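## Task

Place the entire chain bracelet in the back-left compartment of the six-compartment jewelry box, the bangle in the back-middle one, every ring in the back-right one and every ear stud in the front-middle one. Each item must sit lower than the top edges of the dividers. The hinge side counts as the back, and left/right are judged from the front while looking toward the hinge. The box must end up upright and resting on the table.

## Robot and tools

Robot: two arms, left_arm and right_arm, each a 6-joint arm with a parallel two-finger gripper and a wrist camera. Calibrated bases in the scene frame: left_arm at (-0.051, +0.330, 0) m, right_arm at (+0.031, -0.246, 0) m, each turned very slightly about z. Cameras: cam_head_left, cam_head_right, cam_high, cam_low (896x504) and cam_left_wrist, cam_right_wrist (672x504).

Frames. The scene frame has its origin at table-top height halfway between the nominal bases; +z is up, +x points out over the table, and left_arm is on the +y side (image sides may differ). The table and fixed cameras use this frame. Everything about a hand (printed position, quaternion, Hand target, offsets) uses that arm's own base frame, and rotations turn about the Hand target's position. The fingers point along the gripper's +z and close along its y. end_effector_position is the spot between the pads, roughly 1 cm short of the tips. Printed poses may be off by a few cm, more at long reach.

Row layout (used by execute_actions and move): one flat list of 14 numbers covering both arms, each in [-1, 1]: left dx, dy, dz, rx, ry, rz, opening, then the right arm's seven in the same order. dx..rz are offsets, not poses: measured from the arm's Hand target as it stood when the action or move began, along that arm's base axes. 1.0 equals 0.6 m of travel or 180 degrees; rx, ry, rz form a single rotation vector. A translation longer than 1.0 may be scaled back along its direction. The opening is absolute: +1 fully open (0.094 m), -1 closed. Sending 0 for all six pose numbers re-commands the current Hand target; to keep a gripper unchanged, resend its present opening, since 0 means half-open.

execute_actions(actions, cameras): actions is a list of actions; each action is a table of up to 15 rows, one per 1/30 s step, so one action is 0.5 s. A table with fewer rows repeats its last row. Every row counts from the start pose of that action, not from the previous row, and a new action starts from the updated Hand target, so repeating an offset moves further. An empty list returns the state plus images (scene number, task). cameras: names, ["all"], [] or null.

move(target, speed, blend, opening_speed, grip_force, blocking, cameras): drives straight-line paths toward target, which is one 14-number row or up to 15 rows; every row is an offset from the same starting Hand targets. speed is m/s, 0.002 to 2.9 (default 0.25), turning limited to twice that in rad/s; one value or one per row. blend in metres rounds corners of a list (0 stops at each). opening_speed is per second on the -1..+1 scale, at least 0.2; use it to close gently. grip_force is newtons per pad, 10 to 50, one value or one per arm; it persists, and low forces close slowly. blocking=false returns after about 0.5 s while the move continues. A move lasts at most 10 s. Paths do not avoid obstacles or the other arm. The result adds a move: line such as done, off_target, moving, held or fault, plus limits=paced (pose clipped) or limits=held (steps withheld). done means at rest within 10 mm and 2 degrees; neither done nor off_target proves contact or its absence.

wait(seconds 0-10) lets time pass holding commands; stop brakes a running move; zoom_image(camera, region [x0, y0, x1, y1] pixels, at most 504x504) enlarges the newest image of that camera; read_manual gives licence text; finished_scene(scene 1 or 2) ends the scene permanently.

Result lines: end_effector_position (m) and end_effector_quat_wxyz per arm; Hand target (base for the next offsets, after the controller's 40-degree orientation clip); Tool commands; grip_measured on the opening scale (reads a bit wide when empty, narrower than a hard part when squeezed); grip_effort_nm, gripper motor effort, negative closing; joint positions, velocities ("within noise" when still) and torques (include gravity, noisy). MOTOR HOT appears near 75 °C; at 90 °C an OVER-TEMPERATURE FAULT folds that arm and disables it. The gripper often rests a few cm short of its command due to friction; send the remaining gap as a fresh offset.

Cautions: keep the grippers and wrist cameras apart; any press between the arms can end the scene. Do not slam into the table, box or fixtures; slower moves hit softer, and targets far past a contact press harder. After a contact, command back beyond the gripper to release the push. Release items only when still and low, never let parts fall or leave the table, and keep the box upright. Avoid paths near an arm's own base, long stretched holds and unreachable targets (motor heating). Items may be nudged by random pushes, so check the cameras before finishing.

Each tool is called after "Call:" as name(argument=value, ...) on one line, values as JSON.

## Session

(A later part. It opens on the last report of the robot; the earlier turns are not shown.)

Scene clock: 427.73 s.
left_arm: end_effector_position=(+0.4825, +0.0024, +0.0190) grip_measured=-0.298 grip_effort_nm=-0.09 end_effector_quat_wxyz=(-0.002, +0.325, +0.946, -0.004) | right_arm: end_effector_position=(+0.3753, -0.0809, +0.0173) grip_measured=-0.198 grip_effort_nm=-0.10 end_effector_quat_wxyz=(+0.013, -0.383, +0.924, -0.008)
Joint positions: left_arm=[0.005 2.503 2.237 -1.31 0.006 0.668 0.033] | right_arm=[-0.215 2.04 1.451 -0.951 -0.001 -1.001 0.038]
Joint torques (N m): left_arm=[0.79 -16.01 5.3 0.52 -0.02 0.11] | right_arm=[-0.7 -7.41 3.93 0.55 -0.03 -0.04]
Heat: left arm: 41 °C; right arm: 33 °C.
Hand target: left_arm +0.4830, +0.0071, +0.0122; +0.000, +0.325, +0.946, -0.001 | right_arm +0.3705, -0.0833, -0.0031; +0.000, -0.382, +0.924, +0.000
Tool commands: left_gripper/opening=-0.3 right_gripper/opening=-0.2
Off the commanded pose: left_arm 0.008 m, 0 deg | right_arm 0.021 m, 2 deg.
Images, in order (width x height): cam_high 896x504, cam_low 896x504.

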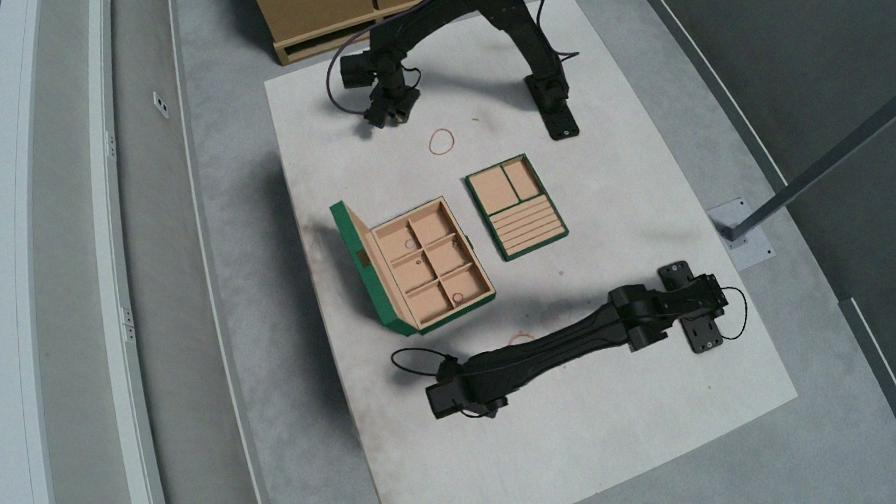

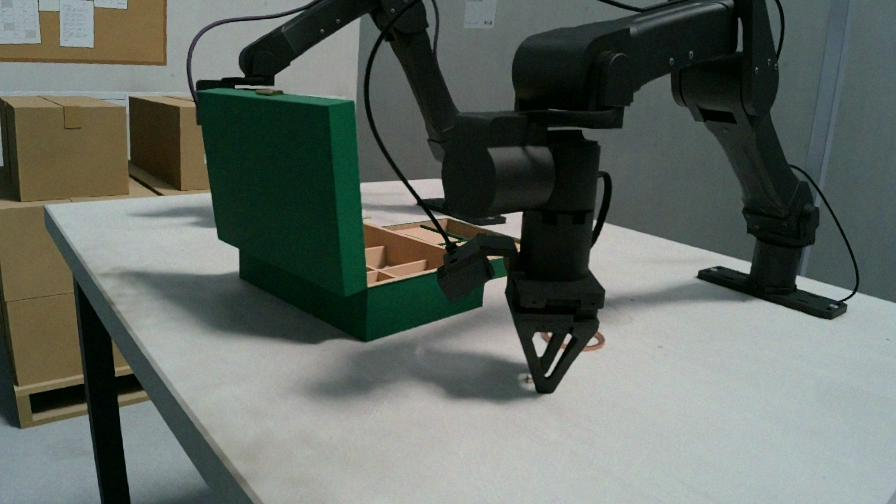

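Call:
move(target=[0.004, -0.015, 0.02, 0, 0, 0, -0.3, 0, 0, 0, 0, 0, 0, -0.75], speed=0.05, grip_force=[20, 15], cameras=["cam_left_wrist", "cam_right_wrist"])

Scene clock: 447.80 s.
left_arm: end_effector_position=(+0.4830, +0.0003, +0.0217) grip_measured=-0.298 grip_effort_nm=-0.09 end_effector_quat_wxyz=(-0.001, +0.326, +0.945, -0.003) | right_arm: end_effector_position=(+0.3765, -0.0818, +0.0174) grip_measured=-0.536 grip_effort_nm=-0.36 end_effector_quat_wxyz=(+0.014, -0.383, +0.924, -0.011)
Joint positions: left_arm=[0.001 2.503 2.248 -1.319 0.006 0.664 0.033] | right_arm=[-0.215 2.04 1.451 -0.945 0.002 -1.001 0.022]
Joint torques (N m): left_arm=[-0.53 -15.21 10.62 0.05 -0.04 -0.02] | right_arm=[-0.73 -7.45 3.95 0.49 -0.06 -0.05]
Heat: left arm: 39 °C; right arm: 33 °C.
Hand target: left_arm +0.4854, -0.0017, +0.0242; +0.000, +0.325, +0.946, +0.000 | right_arm +0.3704, -0.0833, -0.0031; +0.000, -0.382, +0.924, +0.000
Off the commanded pose: left_arm 0.004 m, 0 deg | right_arm 0.021 m, 2 deg.
grip_force (N): 20, 15
move: off_target (right_arm)
Images, in order (width x height): cam_left_wrist 672x504, cam_right_wrist 672x504.

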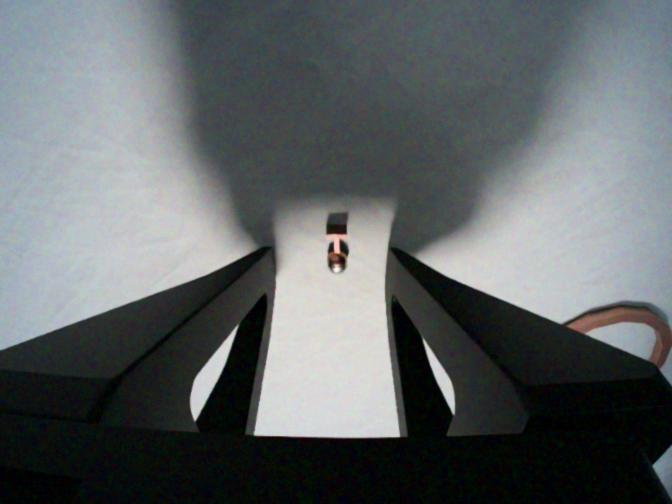

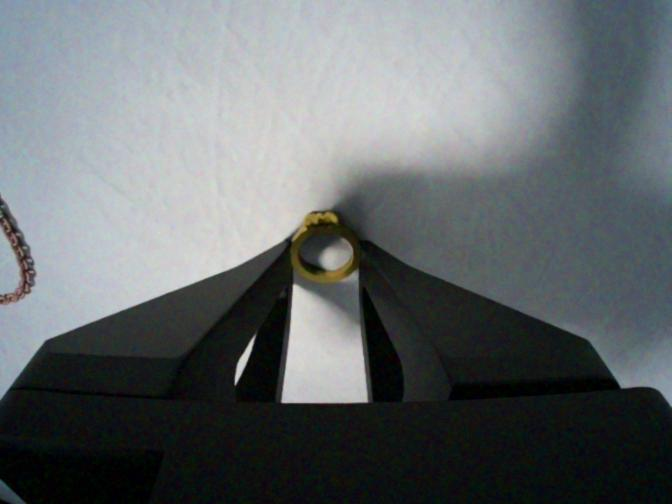

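Call:
move(target=[0.0033, -0.0067, -0.02, 0, 0, 0, -0.3, 0, 0, 0.2, 0, 0, 0, -0.75], speed=0.1, cameras=["cam_left_wrist", "cam_right_wrist"])

Scene clock: 477.10 s.
left_arm: end_effector_position=(+0.4868, -0.0038, +0.0217) grip_measured=-0.298 grip_effort_nm=-0.09 end_effector_quat_wxyz=(+0.006, +0.326, +0.945, -0.001) | right_arm: end_effector_position=(+0.3667, -0.0796, +0.0942) grip_measured=-0.539 grip_effort_nm=-0.40 end_effector_quat_wxyz=(-0.023, -0.383, +0.924, +0.014)
Joint positions: left_arm=[-0.008 2.503 2.248 -1.304 0.006 0.656 0.033] | right_arm=[-0.215 2.029 1.746 -1.341 0.002 -1.001 0.022]
Joint torques (N m): left_arm=[-0.54 -14.11 8.47 0.25 -0.05 -0.05] | right_arm=[-0.7 -14.53 9.4 -0.14 -0.05 -0.05]
Heat: left arm: 38 °C; right arm: 33 °C.
Hand target: left_arm +0.4874, -0.0058, +0.0122; +0.000, +0.325, +0.946, +0.000 | right_arm +0.3704, -0.0833, +0.1168; +0.000, -0.382, +0.924, +0.000
Off the commanded pose: left_arm 0.010 m, 1 deg | right_arm 0.023 m, 3 deg.
grip_force (N): 20, 15
move: off_target (right_arm)
Images, in order (width x height): cam_left_wrist 672x504, cam_right_wrist 672x504.

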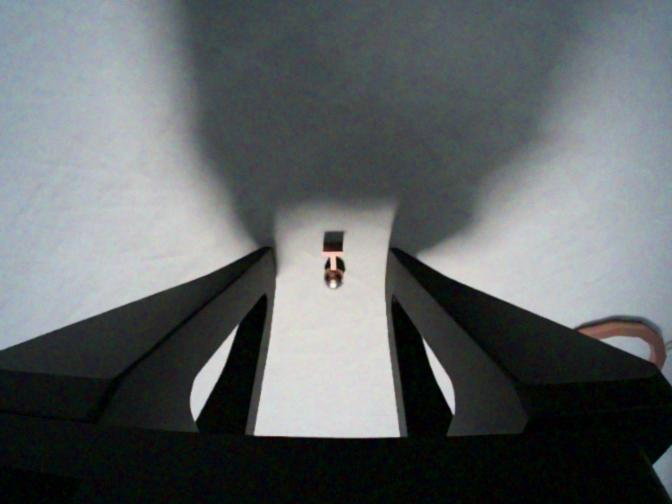

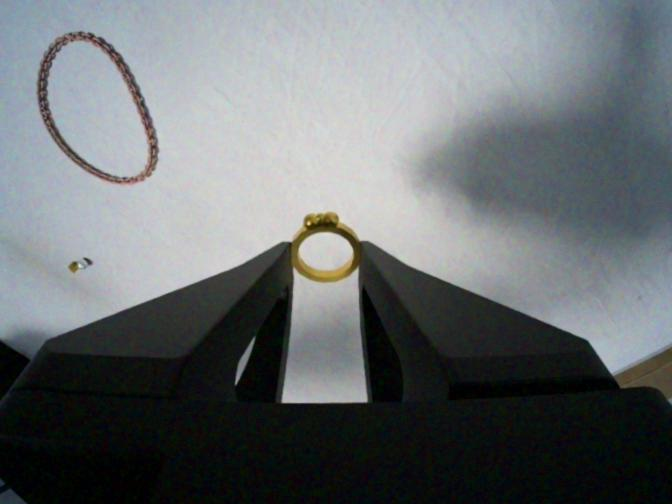

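Call:
move(target=[[0, 0, -0.0067, 0, 0, 0, -0.3, 0.1482, 0.5697, 0.0553, -0.0163, -0.1182, 0.4094, -0.75], [0, 0, -0.0067, 0, 0, 0, -0.95, 0.1482, 0.5697, 0.0553, -0.0163, -0.1182, 0.4094, -0.75]], speed=0.25, cameras=["cam_left_wrist", "cam_right_wrist"])

Scene clock: 503.90 s.
left_arm: end_effector_position=(+0.4904, -0.0038, +0.0218) grip_measured=-0.894 grip_effort_nm=-0.42 end_effector_quat_wxyz=(+0.013, +0.326, +0.945, +0.001) | right_arm: end_effector_position=(+0.4584, +0.2552, +0.1558) grip_measured=-0.539 grip_effort_nm=-0.40 end_effector_quat_wxyz=(-0.155, +0.847, -0.500, +0.095)
Joint positions: left_arm=[-0.008 2.503 2.248 -1.29 0.006 0.656 0.005] | right_arm=[0.509 2.288 2.338 -1.256 0.008 -1.568 0.022]
Joint torques (N m): left_arm=[-0.53 -14.06 7.17 0.28 -0.04 -0.05] | right_arm=[0.16 -10.59 10.44 0.57 -0.13 -0.03]
Heat: left arm: 38 °C; right arm: 37 °C.
Hand target: left_arm +0.4874, -0.0058, +0.0082; +0.000, +0.325, +0.946, +0.000 | right_arm +0.4594, +0.2586, +0.1501; -0.150, +0.851, -0.496, +0.087
Off the commanded pose: left_arm 0.014 m, 1 deg | right_arm 0.007 m, 1 deg.
grip_force (N): 20, 15
move: off_target (left_arm); target 2's new opening was sent with left_arm's hand 0.014 m and 1 deg from that target
Images, in order (width x height): cam_left_wrist 672x504, cam_right_wrist 672x504.

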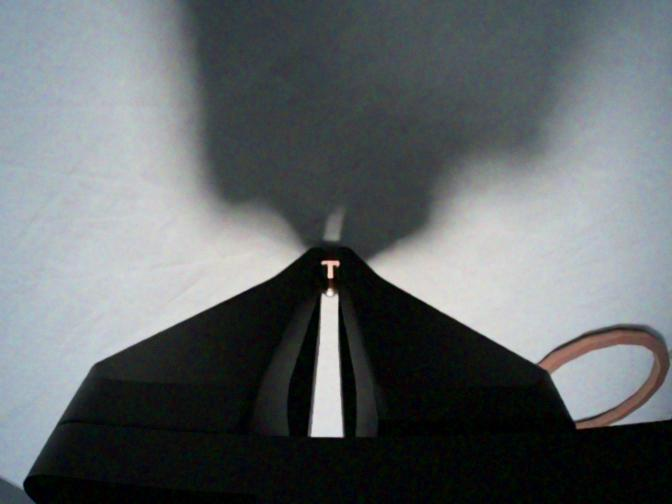

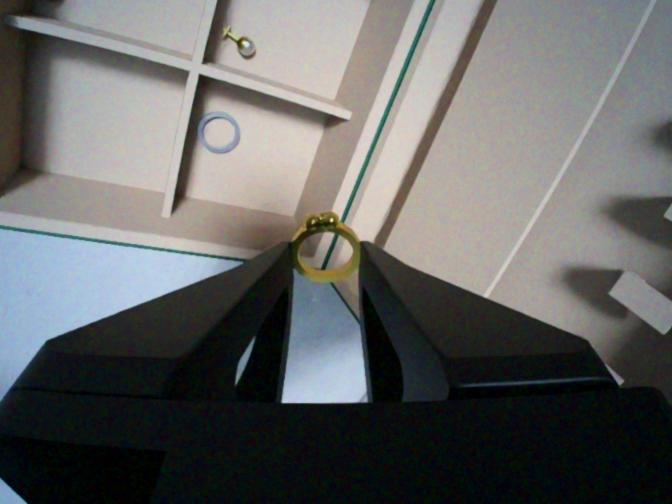

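Call:
move(target=[[0, 0, 0.05, 0, 0, 0, -0.95, 0.0193, -0.017, -0.0667, 0, 0, 0, -0.75], [-0.179, -0.157, 0.2863, -0.0637, -0.0911, 0.0326, -0.95, 0.0193, -0.017, -0.125, 0, 0, 0, -0.75]], speed=0.2, blend=[0.01, 0], cameras=["cam_left_wrist", "cam_right_wrist", "cam_high"])

Scene clock: 553.70 s.
left_arm: end_effector_position=(+0.3830, -0.0985, +0.1786) grip_measured=-0.896 grip_effort_nm=-0.46 end_effector_quat_wxyz=(+0.164, +0.274, +0.947, -0.043) | right_arm: end_effector_position=(+0.4717, +0.2483, +0.0825) grip_measured=-0.539 grip_effort_nm=-0.40 end_effector_quat_wxyz=(-0.150, +0.849, -0.498, +0.095)
Joint positions: left_arm=[-0.205 1.748 1.654 -1.154 0.109 0.342 0.005] | right_arm=[0.483 2.288 2.047 -0.973 0.002 -1.597 0.022]
Joint torques (N m): left_arm=[0.01 -11.48 7.39 0.89 0.2 -0.09] | right_arm=[-0.32 -12.97 5.87 0.9 -0.19 -0.03]
Heat: left arm: 39 °C; right arm: 36 °C.
Hand target: left_arm +0.3800, -0.1000, +0.1802; +0.168, +0.272, +0.946, -0.048 | right_arm +0.4709, +0.2484, +0.0750; -0.150, +0.851, -0.496, +0.087
Off the commanded pose: left_arm 0.004 m, 1 deg | right_arm 0.008 m, 1 deg.
grip_force (N): 20, 15
move: done
Images, in order (width x height): cam_high 896x504, cam_left_wrist 672x504, cam_right_wrist 672x504.

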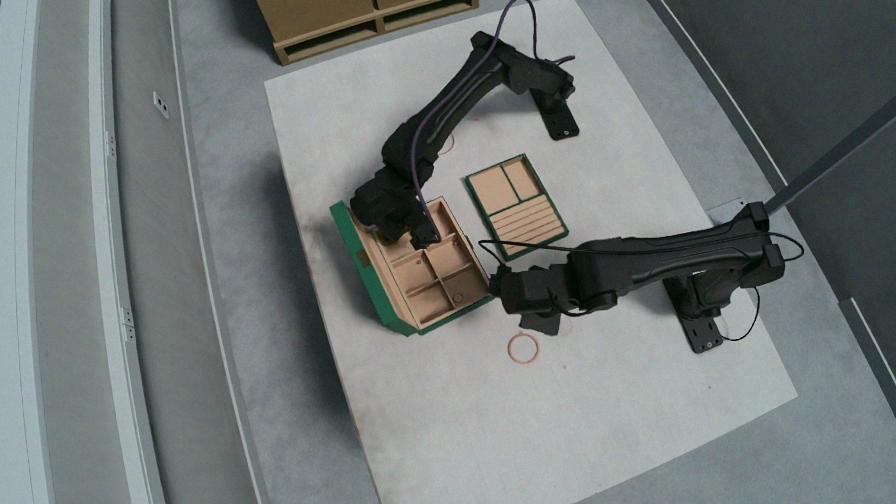

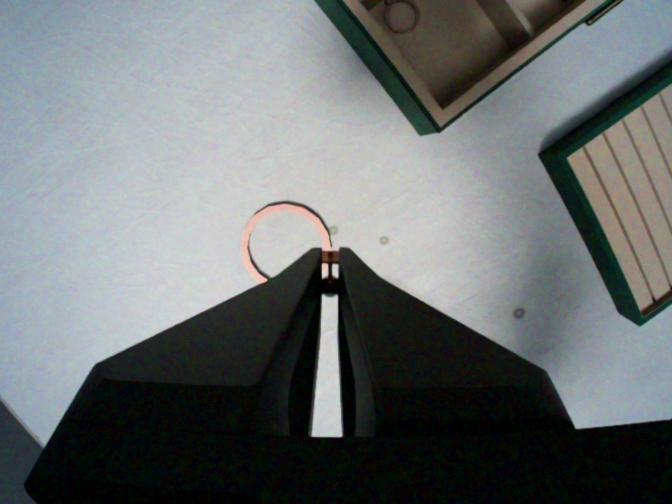

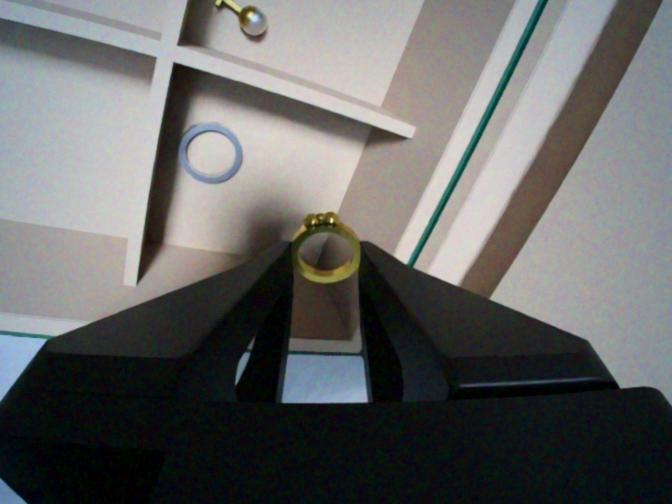

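Call:
move(target=[0, 0, 0, 0, 0, 0, -0.95, 0, 0, -0.0667, 0, 0, 0, -0.75], speed=0.08, cameras=["cam_right_wrist"])

Scene clock: 569.23 s.
left_arm: end_effector_position=(+0.3831, -0.0985, +0.1787) grip_measured=-0.896 grip_effort_nm=-0.46 end_effector_quat_wxyz=(+0.164, +0.274, +0.947, -0.043) | right_arm: end_effector_position=(+0.4727, +0.2488, +0.0505) grip_measured=-0.539 grip_effort_nm=-0.40 end_effector_quat_wxyz=(-0.156, +0.848, -0.497, +0.098)
Joint positions: left_arm=[-0.205 1.748 1.654 -1.154 0.109 0.342 0.005] | right_arm=[0.483 2.288 1.914 -0.826 0.002 -1.597 0.022]
Joint torques (N m): left_arm=[-0.08 -11.48 7.5 0.87 0.18 -0.05] | right_arm=[-0.35 -11.54 6.01 0.93 -0.19 -0.03]
Heat: left arm: 41 °C; right arm: 37 °C.
Hand target: left_arm +0.3800, -0.1000, +0.1802; +0.167, +0.272, +0.946, -0.048 | right_arm +0.4709, +0.2484, +0.0351; -0.150, +0.851, -0.496, +0.087
Off the commanded pose: left_arm 0.004 m, 1 deg | right_arm 0.016 m, 1 deg.
grip_force (N): 20, 15
move: off_target (right_arm)
Images, in order (width x height): cam_right_wrist 672x504.

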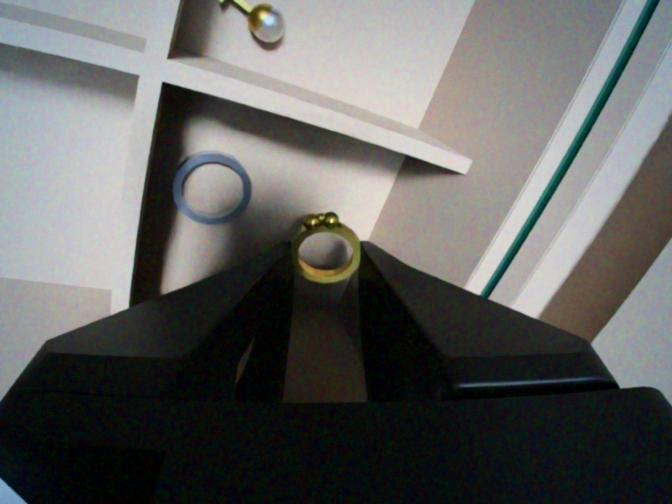

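Call:
move(target=[0, 0, 0, 0, 0, 0, -0.95, 0, 0, -0.025, 0, 0, 0, -0.75], speed=0.06, cameras=["cam_right_wrist"])

Scene clock: 575.67 s.
left_arm: end_effector_position=(+0.3831, -0.0985, +0.1787) grip_measured=-0.896 grip_effort_nm=-0.46 end_effector_quat_wxyz=(+0.164, +0.274, +0.947, -0.043) | right_arm: end_effector_position=(+0.4738, +0.2500, +0.0420) grip_measured=-0.539 grip_effort_nm=-0.40 end_effector_quat_wxyz=(-0.162, +0.847, -0.497, +0.101)
Joint positions: left_arm=[-0.205 1.748 1.654 -1.154 0.109 0.342 0.005] | right_arm=[0.483 2.288 1.875 -0.774 0 -1.597 0.022]
Joint torques (N m): left_arm=[-0.01 -11.45 7.38 0.87 0.17 -0.05] | right_arm=[-0.32 -10.56 5.78 0.95 -0.17 -0.04]
Heat: left arm: 41 °C; right arm: 37 °C.
Hand target: left_arm +0.3800, -0.1000, +0.1802; +0.167, +0.272, +0.946, -0.048 | right_arm +0.4709, +0.2484, +0.0200; -0.150, +0.851, -0.496, +0.087
Off the commanded pose: left_arm 0.004 m, 1 deg | right_arm 0.022 m, 2 deg.
grip_force (N): 20, 15
move: off_target (right_arm)
Images, in order (width x height): cam_right_wrist 672x504.

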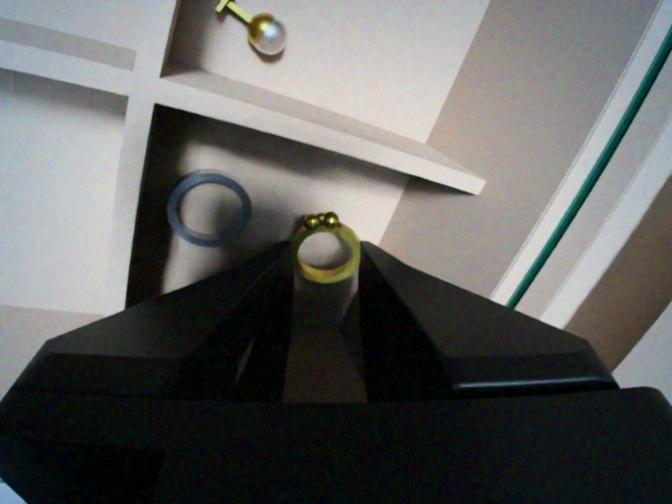

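Call:
move(target=[0, 0, 0, 0, 0, 0, -0.95, 0, 0, -0.0167, 0, 0, 0, -0.75], speed=0.05, cameras=["cam_right_wrist"])

Scene clock: 582.47 s.
left_arm: end_effector_position=(+0.3831, -0.0985, +0.1787) grip_measured=-0.896 grip_effort_nm=-0.46 end_effector_quat_wxyz=(+0.164, +0.274, +0.947, -0.043) | right_arm: end_effector_position=(+0.4761, +0.2535, +0.0369) grip_measured=-0.539 grip_effort_nm=-0.40 end_effector_quat_wxyz=(-0.172, +0.846, -0.495, +0.100)
Joint positions: left_arm=[-0.205 1.748 1.654 -1.154 0.109 0.342 0.005] | right_arm=[0.483 2.293 1.857 -0.734 -0.012 -1.597 0.022]
Joint torques (N m): left_arm=[-0.02 -11.4 7.45 0.85 0.19 -0.04] | right_arm=[-0.32 -10.29 5.37 0.89 -0.03 -0.04]
Heat: left arm: 41 °C; right arm: 37 °C.
Hand target: left_arm +0.3800, -0.1000, +0.1802; +0.167, +0.272, +0.946, -0.048 | right_arm +0.4709, +0.2484, +0.0100; -0.150, +0.851, -0.496, +0.087
Off the commanded pose: left_arm 0.004 m, 1 deg | right_arm 0.028 m, 3 deg.
grip_force (N): 20, 15
move: off_target (right_arm)
Images, in order (width x height): cam_right_wrist 672x504.

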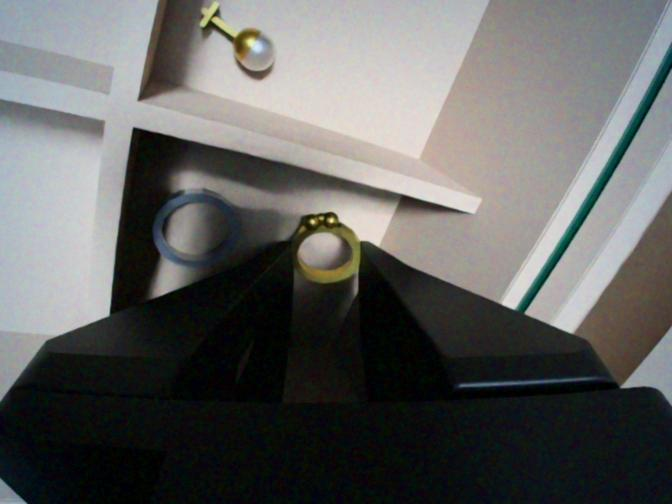

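Call:
move(target=[[0, 0, 0, 0, 0, 0, -0.95, 0.0083, 0.0083, 0.04, 0, 0, 0, -0.75], [0, 0, 0, 0, 0, 0, -0.95, 0.0083, 0.0083, 0.04, 0, 0, 0, -0.25]], speed=0.06, opening_speed=0.4, cameras=["cam_right_wrist"])

Scene clock: 592.03 s.
left_arm: end_effector_position=(+0.3831, -0.0985, +0.1787) grip_measured=-0.896 grip_effort_nm=-0.46 end_effector_quat_wxyz=(+0.164, +0.274, +0.947, -0.043) | right_arm: end_effector_position=(+0.4746, +0.2522, +0.0422) grip_measured=-0.252 grip_effort_nm=0.09 end_effector_quat_wxyz=(-0.159, +0.848, -0.497, +0.093)
Joint positions: left_arm=[-0.205 1.748 1.654 -1.154 0.109 0.342 0.005] | right_arm=[0.483 2.308 1.916 -0.808 -0.009 -1.597 0.035]
Joint torques (N m): left_arm=[-0.05 -11.45 7.45 0.85 0.18 -0.06] | right_arm=[0.05 -10.8 10.26 0.59 -0.06 0.01]
Heat: left arm: 41 °C; right arm: 37 °C.
Hand target: left_arm +0.3800, -0.1000, +0.1802; +0.167, +0.272, +0.946, -0.048 | right_arm +0.4758, +0.2534, +0.0338; -0.150, +0.851, -0.496, +0.087
Off the commanded pose: left_arm 0.004 m, 1 deg | right_arm 0.008 m, 1 deg.
grip_force (N): 20, 15
move: done
Images, in order (width x height): cam_right_wrist 672x504.

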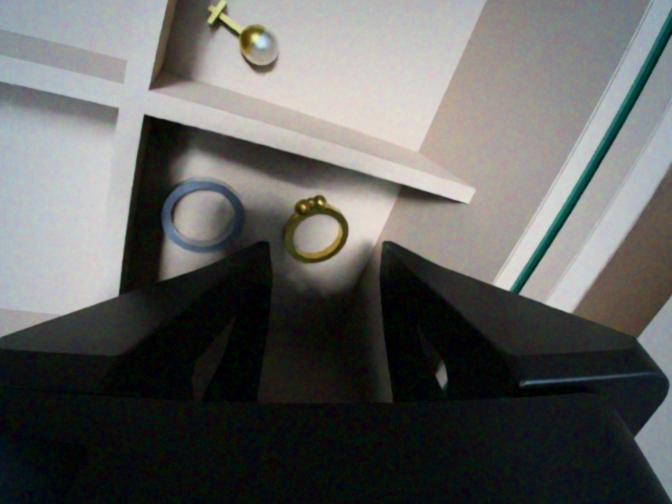

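Call:
move(target=[[0, 0, 0, 0, 0, 0, -0.95, 0, 0, 0.1967, 0, 0, 0, -0.25], [0.1167, -0.2917, -0.0583, 0, 0, 0, -0.95, -0.4347, -0.4473, 0.1603, 0.0985, 0.108, -0.79, -0.25]], speed=0.3, blend=[0.02, 0], cameras=["cam_left_wrist", "cam_right_wrist", "cam_high"])

Scene clock: 650.70 s.
left_arm: end_effector_position=(+0.4480, -0.2736, +0.1574) grip_measured=-0.896 grip_effort_nm=-0.46 end_effector_quat_wxyz=(+0.180, +0.274, +0.943, -0.056) | right_arm: end_effector_position=(+0.2229, -0.0146, +0.1279) grip_measured=-0.252 grip_effort_nm=0.08 end_effector_quat_wxyz=(+0.001, +0.205, +0.979, -0.001)
Joint positions: left_arm=[-0.546 2.27 2.309 -1.231 0.013 0.017 0.005] | right_arm=[-0.067 1.384 1.146 -1.331 0.003 0.346 0.035]
Joint torques (N m): left_arm=[-0.36 -11.48 11.21 0.76 -0.09 -0.05] | right_arm=[-0.59 -7.2 5.27 0 -0.07 0.1]
Heat: left arm: 40 °C; right arm: 37 °C.
Hand target: left_arm +0.4500, -0.2750, +0.1451; +0.167, +0.272, +0.946, -0.048 | right_arm +0.2149, -0.0150, +0.1300; +0.000, +0.213, +0.977, +0.000
Off the commanded pose: left_arm 0.012 m, 2 deg | right_arm 0.008 m, 1 deg.
grip_force (N): 20, 15
move: off_target (left_arm)
Images, in order (width x height): cam_high 896x504, cam_left_wrist 672x504, cam_right_wrist 672x504.

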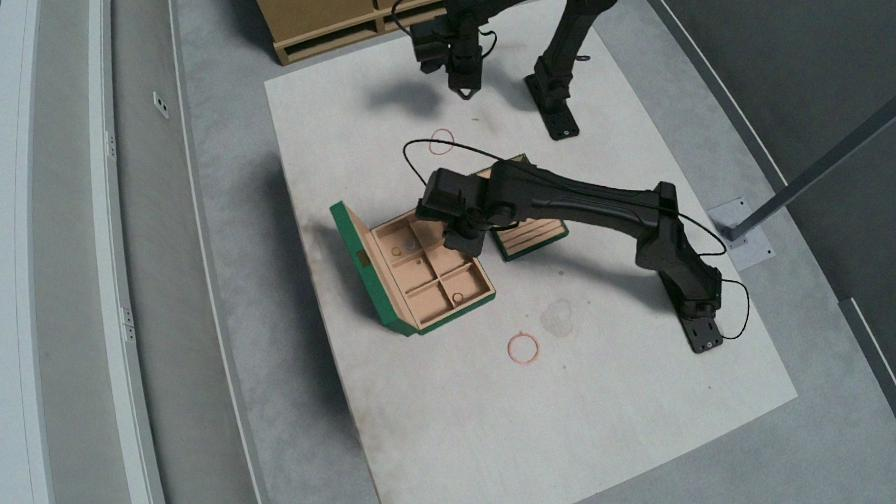

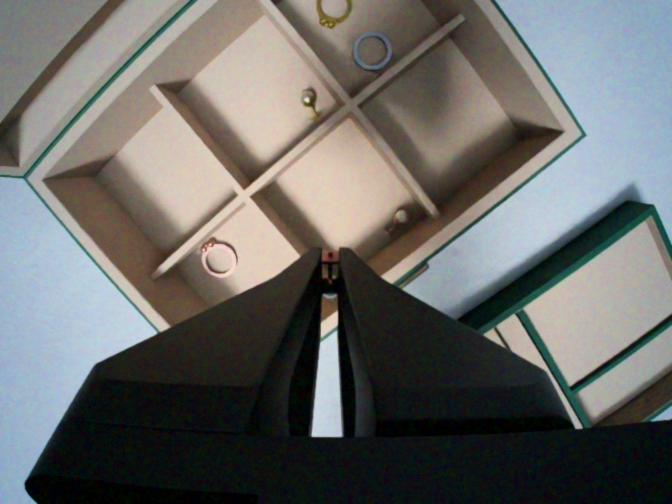

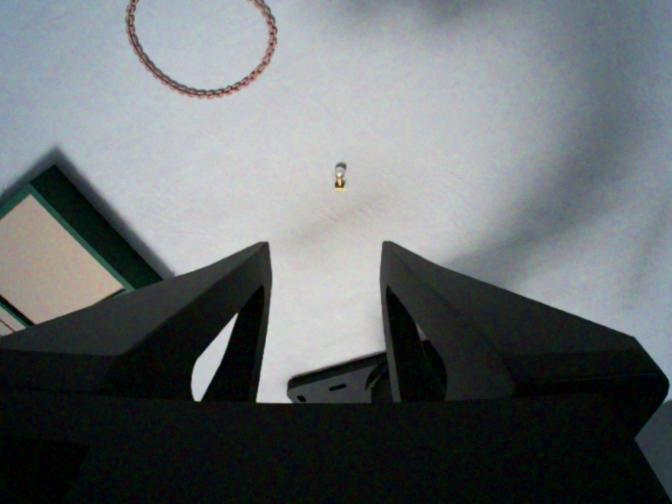

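Call:
move(target=[0.0213, -0.0198, -0.1373, 0, 0, 0, -0.95, -0.0293, 0.0038, -0.13, 0, 0, 0, -0.25], speed=0.12, cameras=["cam_left_wrist", "cam_right_wrist"])

Scene clock: 676.80 s.
left_arm: end_effector_position=(+0.4645, -0.2858, +0.0821) grip_measured=-0.896 grip_effort_nm=-0.46 end_effector_quat_wxyz=(+0.182, +0.272, +0.943, -0.056) | right_arm: end_effector_position=(+0.1955, -0.0125, +0.0508) grip_measured=-0.252 grip_effort_nm=0.08 end_effector_quat_wxyz=(-0.015, +0.207, +0.978, -0.003)
Joint positions: left_arm=[-0.55 2.319 2.088 -0.957 0.011 0.01 0.005] | right_arm=[-0.067 1.354 0.811 -1.059 0.002 0.351 0.035]
Joint torques (N m): left_arm=[-0.69 -12.49 8.58 0.95 -0.1 -0.04] | right_arm=[-0.25 -6.35 5.07 0.27 -0.06 0.1]
Heat: left arm: 41 °C; right arm: 35 °C.
Hand target: left_arm +0.4627, -0.2870, +0.0626; +0.167, +0.272, +0.946, -0.048 | right_arm +0.1975, -0.0127, +0.0520; +0.000, +0.213, +0.977, +0.000
Off the commanded pose: left_arm 0.019 m, 2 deg | right_arm 0.002 m, 2 deg.
grip_force (N): 20, 15
move: off_target (left_arm)
Images, in order (width x height): cam_left_wrist 672x504, cam_right_wrist 672x504.

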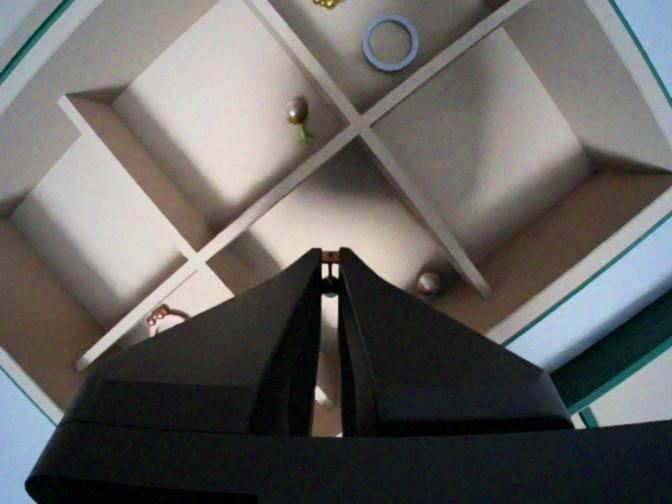

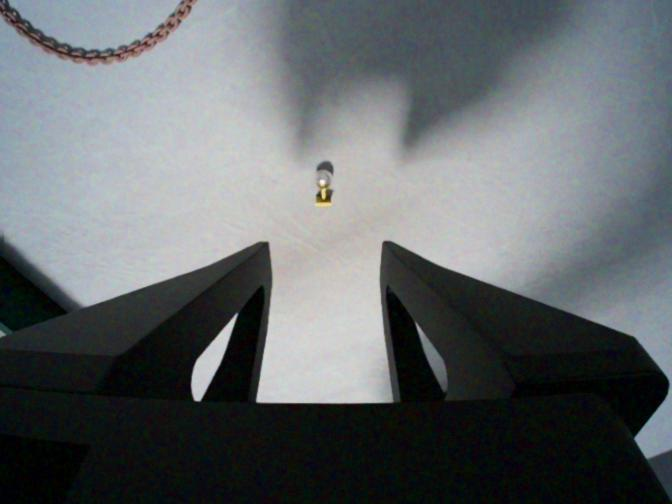

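Call:
move(target=[0, 0, -0.0583, 0, 0, 0, -0.95, 0.015, -0.0033, -0.045, 0, 0, 0, -0.3], speed=0.07, cameras=["cam_left_wrist", "cam_right_wrist"])

Scene clock: 702.33 s.
left_arm: end_effector_position=(+0.4669, -0.2873, +0.0514) grip_measured=-0.896 grip_effort_nm=-0.46 end_effector_quat_wxyz=(+0.186, +0.272, +0.942, -0.057) | right_arm: end_effector_position=(+0.2071, -0.0133, +0.0301) grip_measured=-0.298 grip_effort_nm=-0.12 end_effector_quat_wxyz=(+0.002, +0.207, +0.978, -0.001)
Joint positions: left_arm=[-0.55 2.33 1.982 -0.83 0.011 0.01 0.005] | right_arm=[-0.067 1.397 0.758 -0.928 0.002 0.351 0.033]
Joint torques (N m): left_arm=[-0.66 -12.19 7.98 1.03 -0.1 -0.06] | right_arm=[-0.76 -3.33 5.03 0.34 -0.06 0.04]
Heat: left arm: 39 °C; right arm: 33 °C.
Hand target: left_arm +0.4627, -0.2870, +0.0277; +0.167, +0.272, +0.946, -0.048 | right_arm +0.2064, -0.0147, +0.0250; +0.000, +0.213, +0.977, +0.000
Off the commanded pose: left_arm 0.024 m, 2 deg | right_arm 0.005 m, 1 deg.
grip_force (N): 20, 15
move: off_target (left_arm)
Images, in order (width x height): cam_left_wrist 672x504, cam_right_wrist 672x504.

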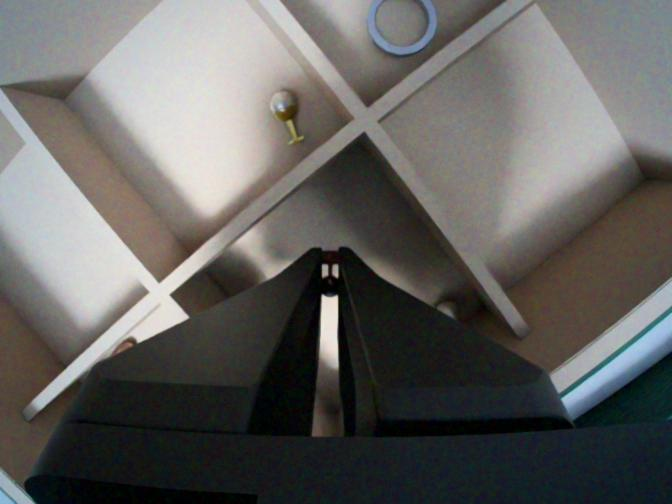

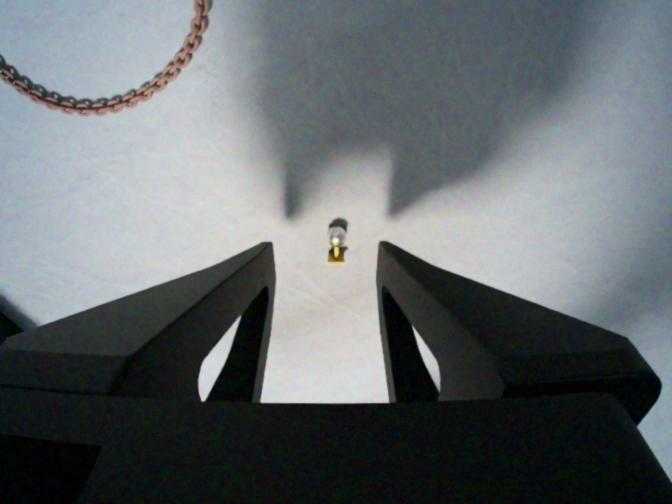

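Call:
move(target=[0, 0, -0.03, 0, 0, 0, -0.95, -0.0042, -0.005, -0.025, 0, 0, 0, -0.3], speed=0.05, cameras=["cam_left_wrist", "cam_right_wrist"])

Scene clock: 714.83 s.
left_arm: end_effector_position=(+0.4680, -0.2879, +0.0344) grip_measured=-0.896 grip_effort_nm=-0.46 end_effector_quat_wxyz=(+0.188, +0.272, +0.942, -0.057) | right_arm: end_effector_position=(+0.2051, -0.0164, +0.0153) grip_measured=-0.298 grip_effort_nm=-0.11 end_effector_quat_wxyz=(+0.003, +0.212, +0.977, -0.001)
Joint positions: left_arm=[-0.55 2.344 1.938 -0.769 0.011 0.01 0.005] | right_arm=[-0.083 1.417 0.709 -0.858 0.002 0.344 0.033]
Joint torques (N m): left_arm=[-0.58 -12.25 7.75 1 -0.08 -0.04] | right_arm=[-0.75 -3.3 4.78 0.35 -0.06 -0.04]
Heat: left arm: 39 °C; right arm: 32 °C.
Hand target: left_arm +0.4628, -0.2870, +0.0098; +0.167, +0.272, +0.946, -0.048 | right_arm +0.2039, -0.0177, +0.0100; +0.000, +0.213, +0.977, +0.000
Off the commanded pose: left_arm 0.025 m, 3 deg | right_arm 0.006 m, 0 deg.
grip_force (N): 20, 15
move: off_target (left_arm)
Images, in order (width x height): cam_left_wrist 672x504, cam_right_wrist 672x504.

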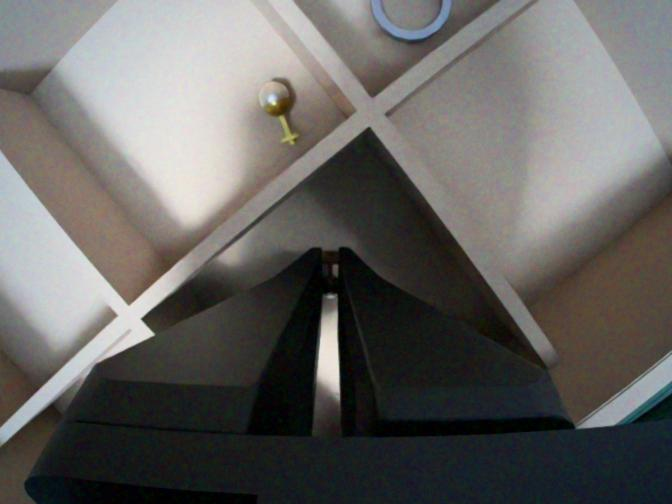

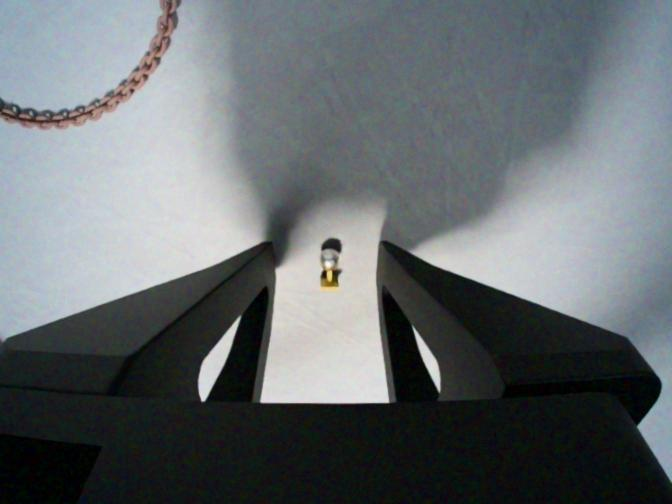

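Call:
move(target=[[0, 0, 0.0337, 0, 0, 0, -0.95, 0, 0, -0.01, 0, 0, 0, -0.3], [0, 0, 0.0337, 0, 0, 0, -0.6, 0, 0, -0.01, 0, 0, 0, -0.95]], speed=0.05, opening_speed=0.6, cameras=["cam_left_wrist", "cam_right_wrist"])

Scene clock: 731.97 s.
left_arm: end_effector_position=(+0.4635, -0.2839, +0.0363) grip_measured=-0.602 grip_effort_nm=0.14 end_effector_quat_wxyz=(+0.175, +0.272, +0.945, -0.051) | right_arm: end_effector_position=(+0.2098, -0.0142, +0.0123) grip_measured=-0.841 grip_effort_nm=-0.36 end_effector_quat_wxyz=(+0.010, +0.211, +0.977, +0.008)
Joint positions: left_arm=[-0.55 2.344 1.956 -0.816 0.005 0.01 0.019] | right_arm=[-0.083 1.424 0.702 -0.826 -0.013 0.343 0.007]
Joint torques (N m): left_arm=[-0.57 -13.35 11.22 0.76 -0.03 -0.06] | right_arm=[-0.69 -2.88 4.08 0.34 0.1 -0.03]
Heat: left arm: 39 °C; right arm: 31 °C.
Hand target: left_arm +0.4627, -0.2870, +0.0300; +0.167, +0.272, +0.946, -0.048 | right_arm +0.2039, -0.0177, +0.0040; +0.000, +0.213, +0.977, +0.000
Off the commanded pose: left_arm 0.007 m, 1 deg | right_arm 0.011 m, 1 deg.
grip_force (N): 20, 15
move: off_target (right_arm)
Images, in order (width x height): cam_left_wrist 672x504, cam_right_wrist 672x504.

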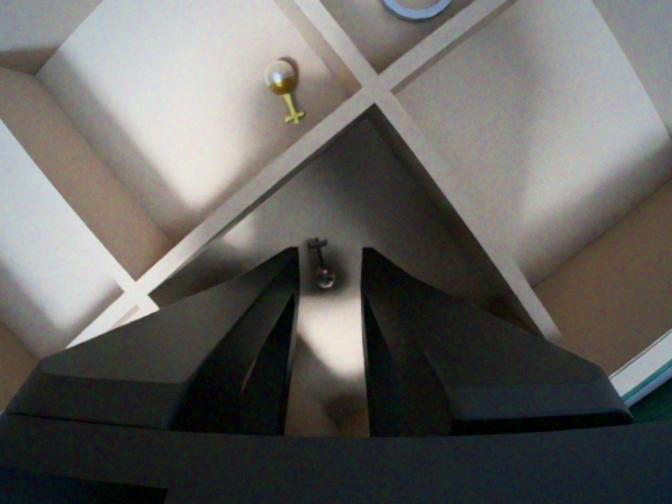

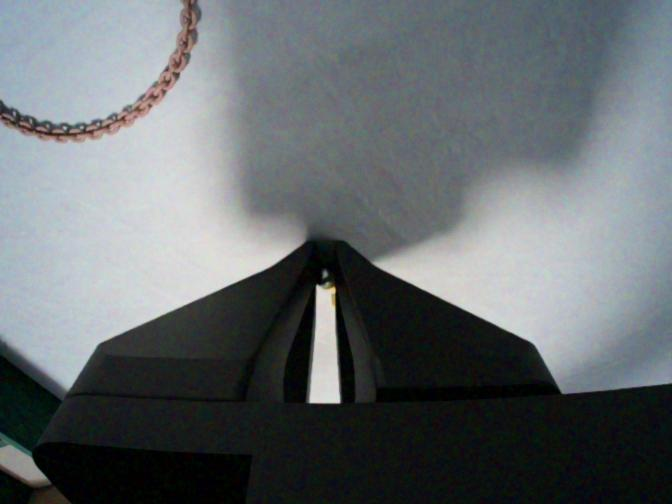

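Call:
move(target=[[0, 0, 0.2, 0, 0, 0, -0.6, 0, 0, 0.2, 0, 0, 0, -0.95], [-0.1498, 0.3375, 0.1167, 0.0024, -0.031, 0.0737, -0.4, 0.2868, 0.5512, 0.2267, 0.0117, -0.0871, 0.3557, -0.95]], speed=0.25, blend=[0.02, 0], cameras=["cam_left_wrist", "cam_right_wrist", "cam_high"])

Scene clock: 836.23 s.
left_arm: end_effector_position=(+0.3756, -0.0845, +0.0941) grip_measured=-0.402 grip_effort_nm=0.14 end_effector_quat_wxyz=(+0.207, +0.161, +0.965, -0.008) | right_arm: end_effector_position=(+0.3743, +0.3083, +0.1432) grip_measured=-0.843 grip_effort_nm=-0.40 end_effector_quat_wxyz=(+0.127, -0.332, +0.934, +0.045)
Joint positions: left_arm=[-0.229 1.64 1.165 -0.679 -0.01 0.104 0.028] | right_arm=[0.687 2.179 2.137 -1.258 0.001 0.004 0.007]
Joint torques (N m): left_arm=[0.28 -11.73 7.47 1.01 0.08 0.11] | right_arm=[0.38 -9.95 10.4 0.46 -0.06 -0.04]
Heat: left arm: 41 °C; right arm: 31 °C.
Hand target: left_arm +0.3729, -0.0845, +0.1001; +0.217, +0.163, +0.962, -0.012 | right_arm +0.3760, +0.3129, +0.1400; +0.122, -0.338, +0.932, +0.045
Off the commanded pose: left_arm 0.007 m, 1 deg | right_arm 0.006 m, 1 deg.
grip_force (N): 20, 15
move: done
Images, in order (width x height): cam_high 896x504, cam_left_wrist 672x504, cam_right_wrist 672x504.

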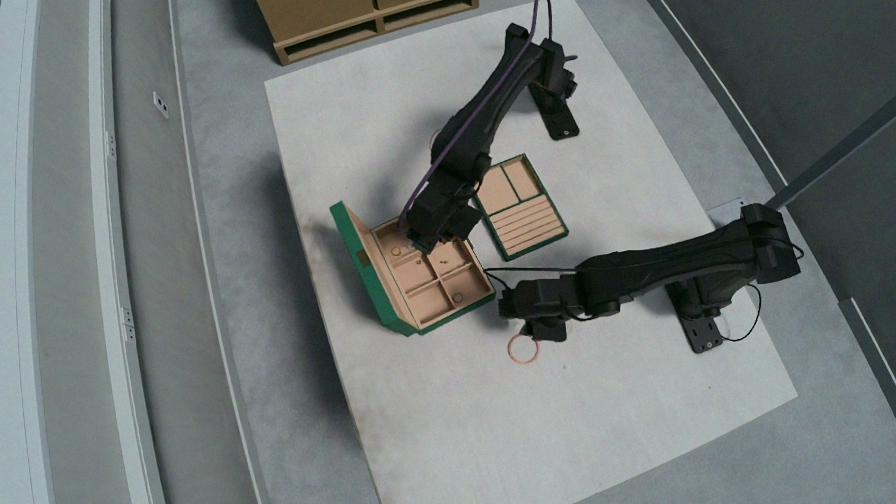

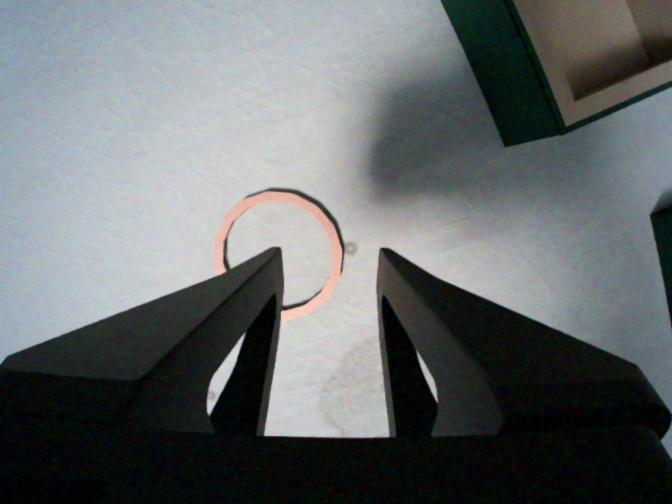

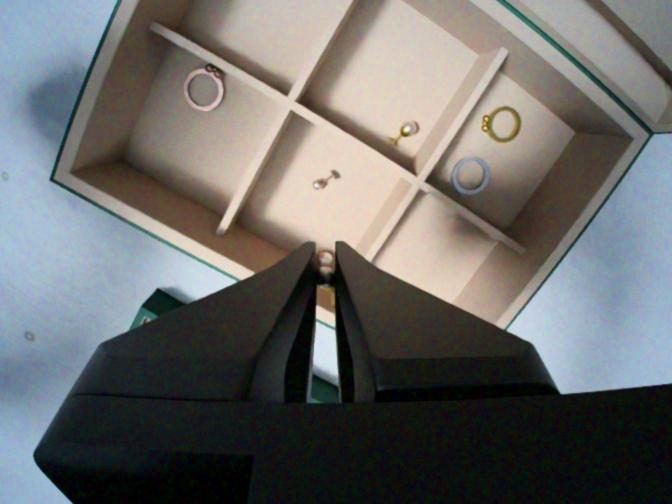

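Call:
move(target=[-0.0057, 0, -0.095, 0, 0, 0, -0.4, -0.0058, -0.0087, -0.175, 0, 0, 0, -0.95], speed=0.12, cameras=["cam_left_wrist", "cam_right_wrist"])

Scene clock: 871.57 s.
left_arm: end_effector_position=(+0.3740, -0.0841, +0.0548) grip_measured=-0.402 grip_effort_nm=0.14 end_effector_quat_wxyz=(+0.230, +0.160, +0.960, -0.009) | right_arm: end_effector_position=(+0.3731, +0.3074, +0.0426) grip_measured=-0.843 grip_effort_nm=-0.40 end_effector_quat_wxyz=(+0.124, -0.334, +0.933, +0.044)
Joint positions: left_arm=[-0.229 1.649 0.988 -0.444 -0.01 0.104 0.028] | right_arm=[0.687 2.179 1.736 -0.863 0 0 0.007]
Joint torques (N m): left_arm=[-0.09 -7.17 7.36 1.13 0.09 0.05] | right_arm=[0.05 -11.69 5.63 0.8 -0.07 -0.04]
Heat: left arm: 40 °C; right arm: 34 °C.
Hand target: left_arm +0.3694, -0.0845, +0.0429; +0.216, +0.163, +0.962, -0.012 | right_arm +0.3726, +0.3078, +0.0351; +0.122, -0.338, +0.932, +0.045
Off the commanded pose: left_arm 0.013 m, 2 deg | right_arm 0.008 m, 1 deg.
grip_force (N): 20, 15
move: off_target (left_arm)
Images, in order (width x height): cam_left_wrist 672x504, cam_right_wrist 672x504.

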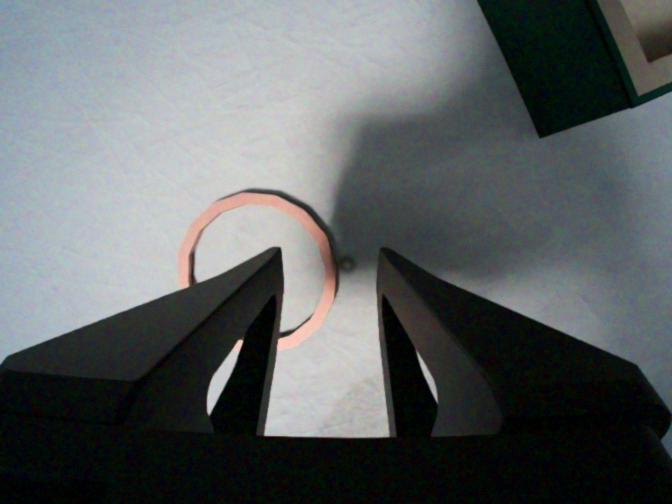

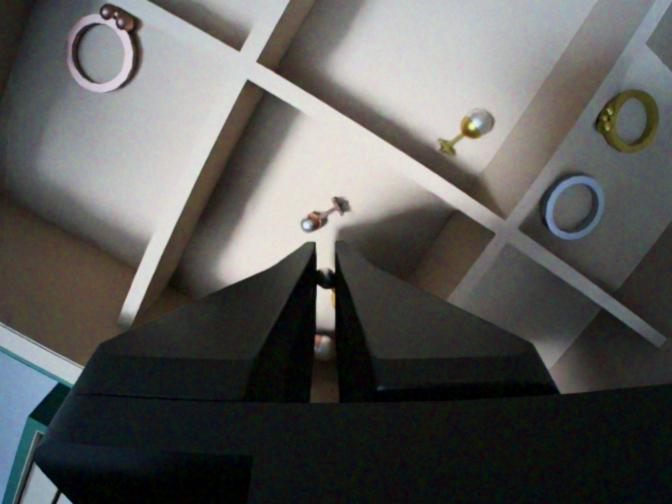

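Call:
move(target=[-0.0063, 0.0022, -0.05, 0, 0, 0, -0.4, -0.0052, -0.0042, -0.0293, 0, 0, 0, -0.95], speed=0.06, cameras=["cam_left_wrist", "cam_right_wrist"])

Scene clock: 898.13 s.
left_arm: end_effector_position=(+0.3707, -0.0833, +0.0241) grip_measured=-0.402 grip_effort_nm=0.14 end_effector_quat_wxyz=(+0.230, +0.160, +0.960, -0.009) | right_arm: end_effector_position=(+0.3751, +0.3086, +0.0299) grip_measured=-0.844 grip_effort_nm=-0.40 end_effector_quat_wxyz=(+0.136, -0.333, +0.932, +0.048)
Joint positions: left_arm=[-0.229 1.697 0.904 -0.315 -0.01 0.104 0.028] | right_arm=[0.687 2.179 1.679 -0.782 0.002 0 0.007]
Joint torques (N m): left_arm=[0.08 -7.08 7.04 1.11 0.11 0.11] | right_arm=[0.02 -11.47 4.67 0.73 -0.07 -0.04]
Heat: left arm: 36 °C; right arm: 36 °C.
Hand target: left_arm +0.3657, -0.0832, +0.0130; +0.216, +0.163, +0.962, -0.012 | right_arm +0.3695, +0.3052, +0.0175; +0.123, -0.338, +0.932, +0.045
Off the commanded pose: left_arm 0.012 m, 2 deg | right_arm 0.014 m, 2 deg.
grip_force (N): 20, 15
move: off_target (left_arm, right_arm)
Images, in order (width x height): cam_left_wrist 672x504, cam_right_wrist 672x504.

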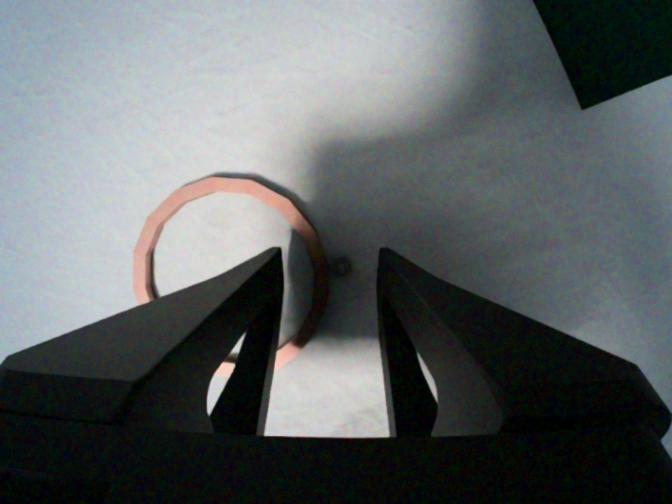

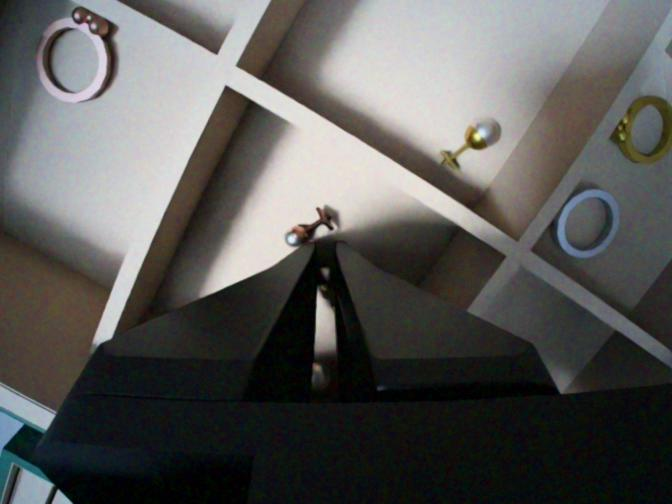

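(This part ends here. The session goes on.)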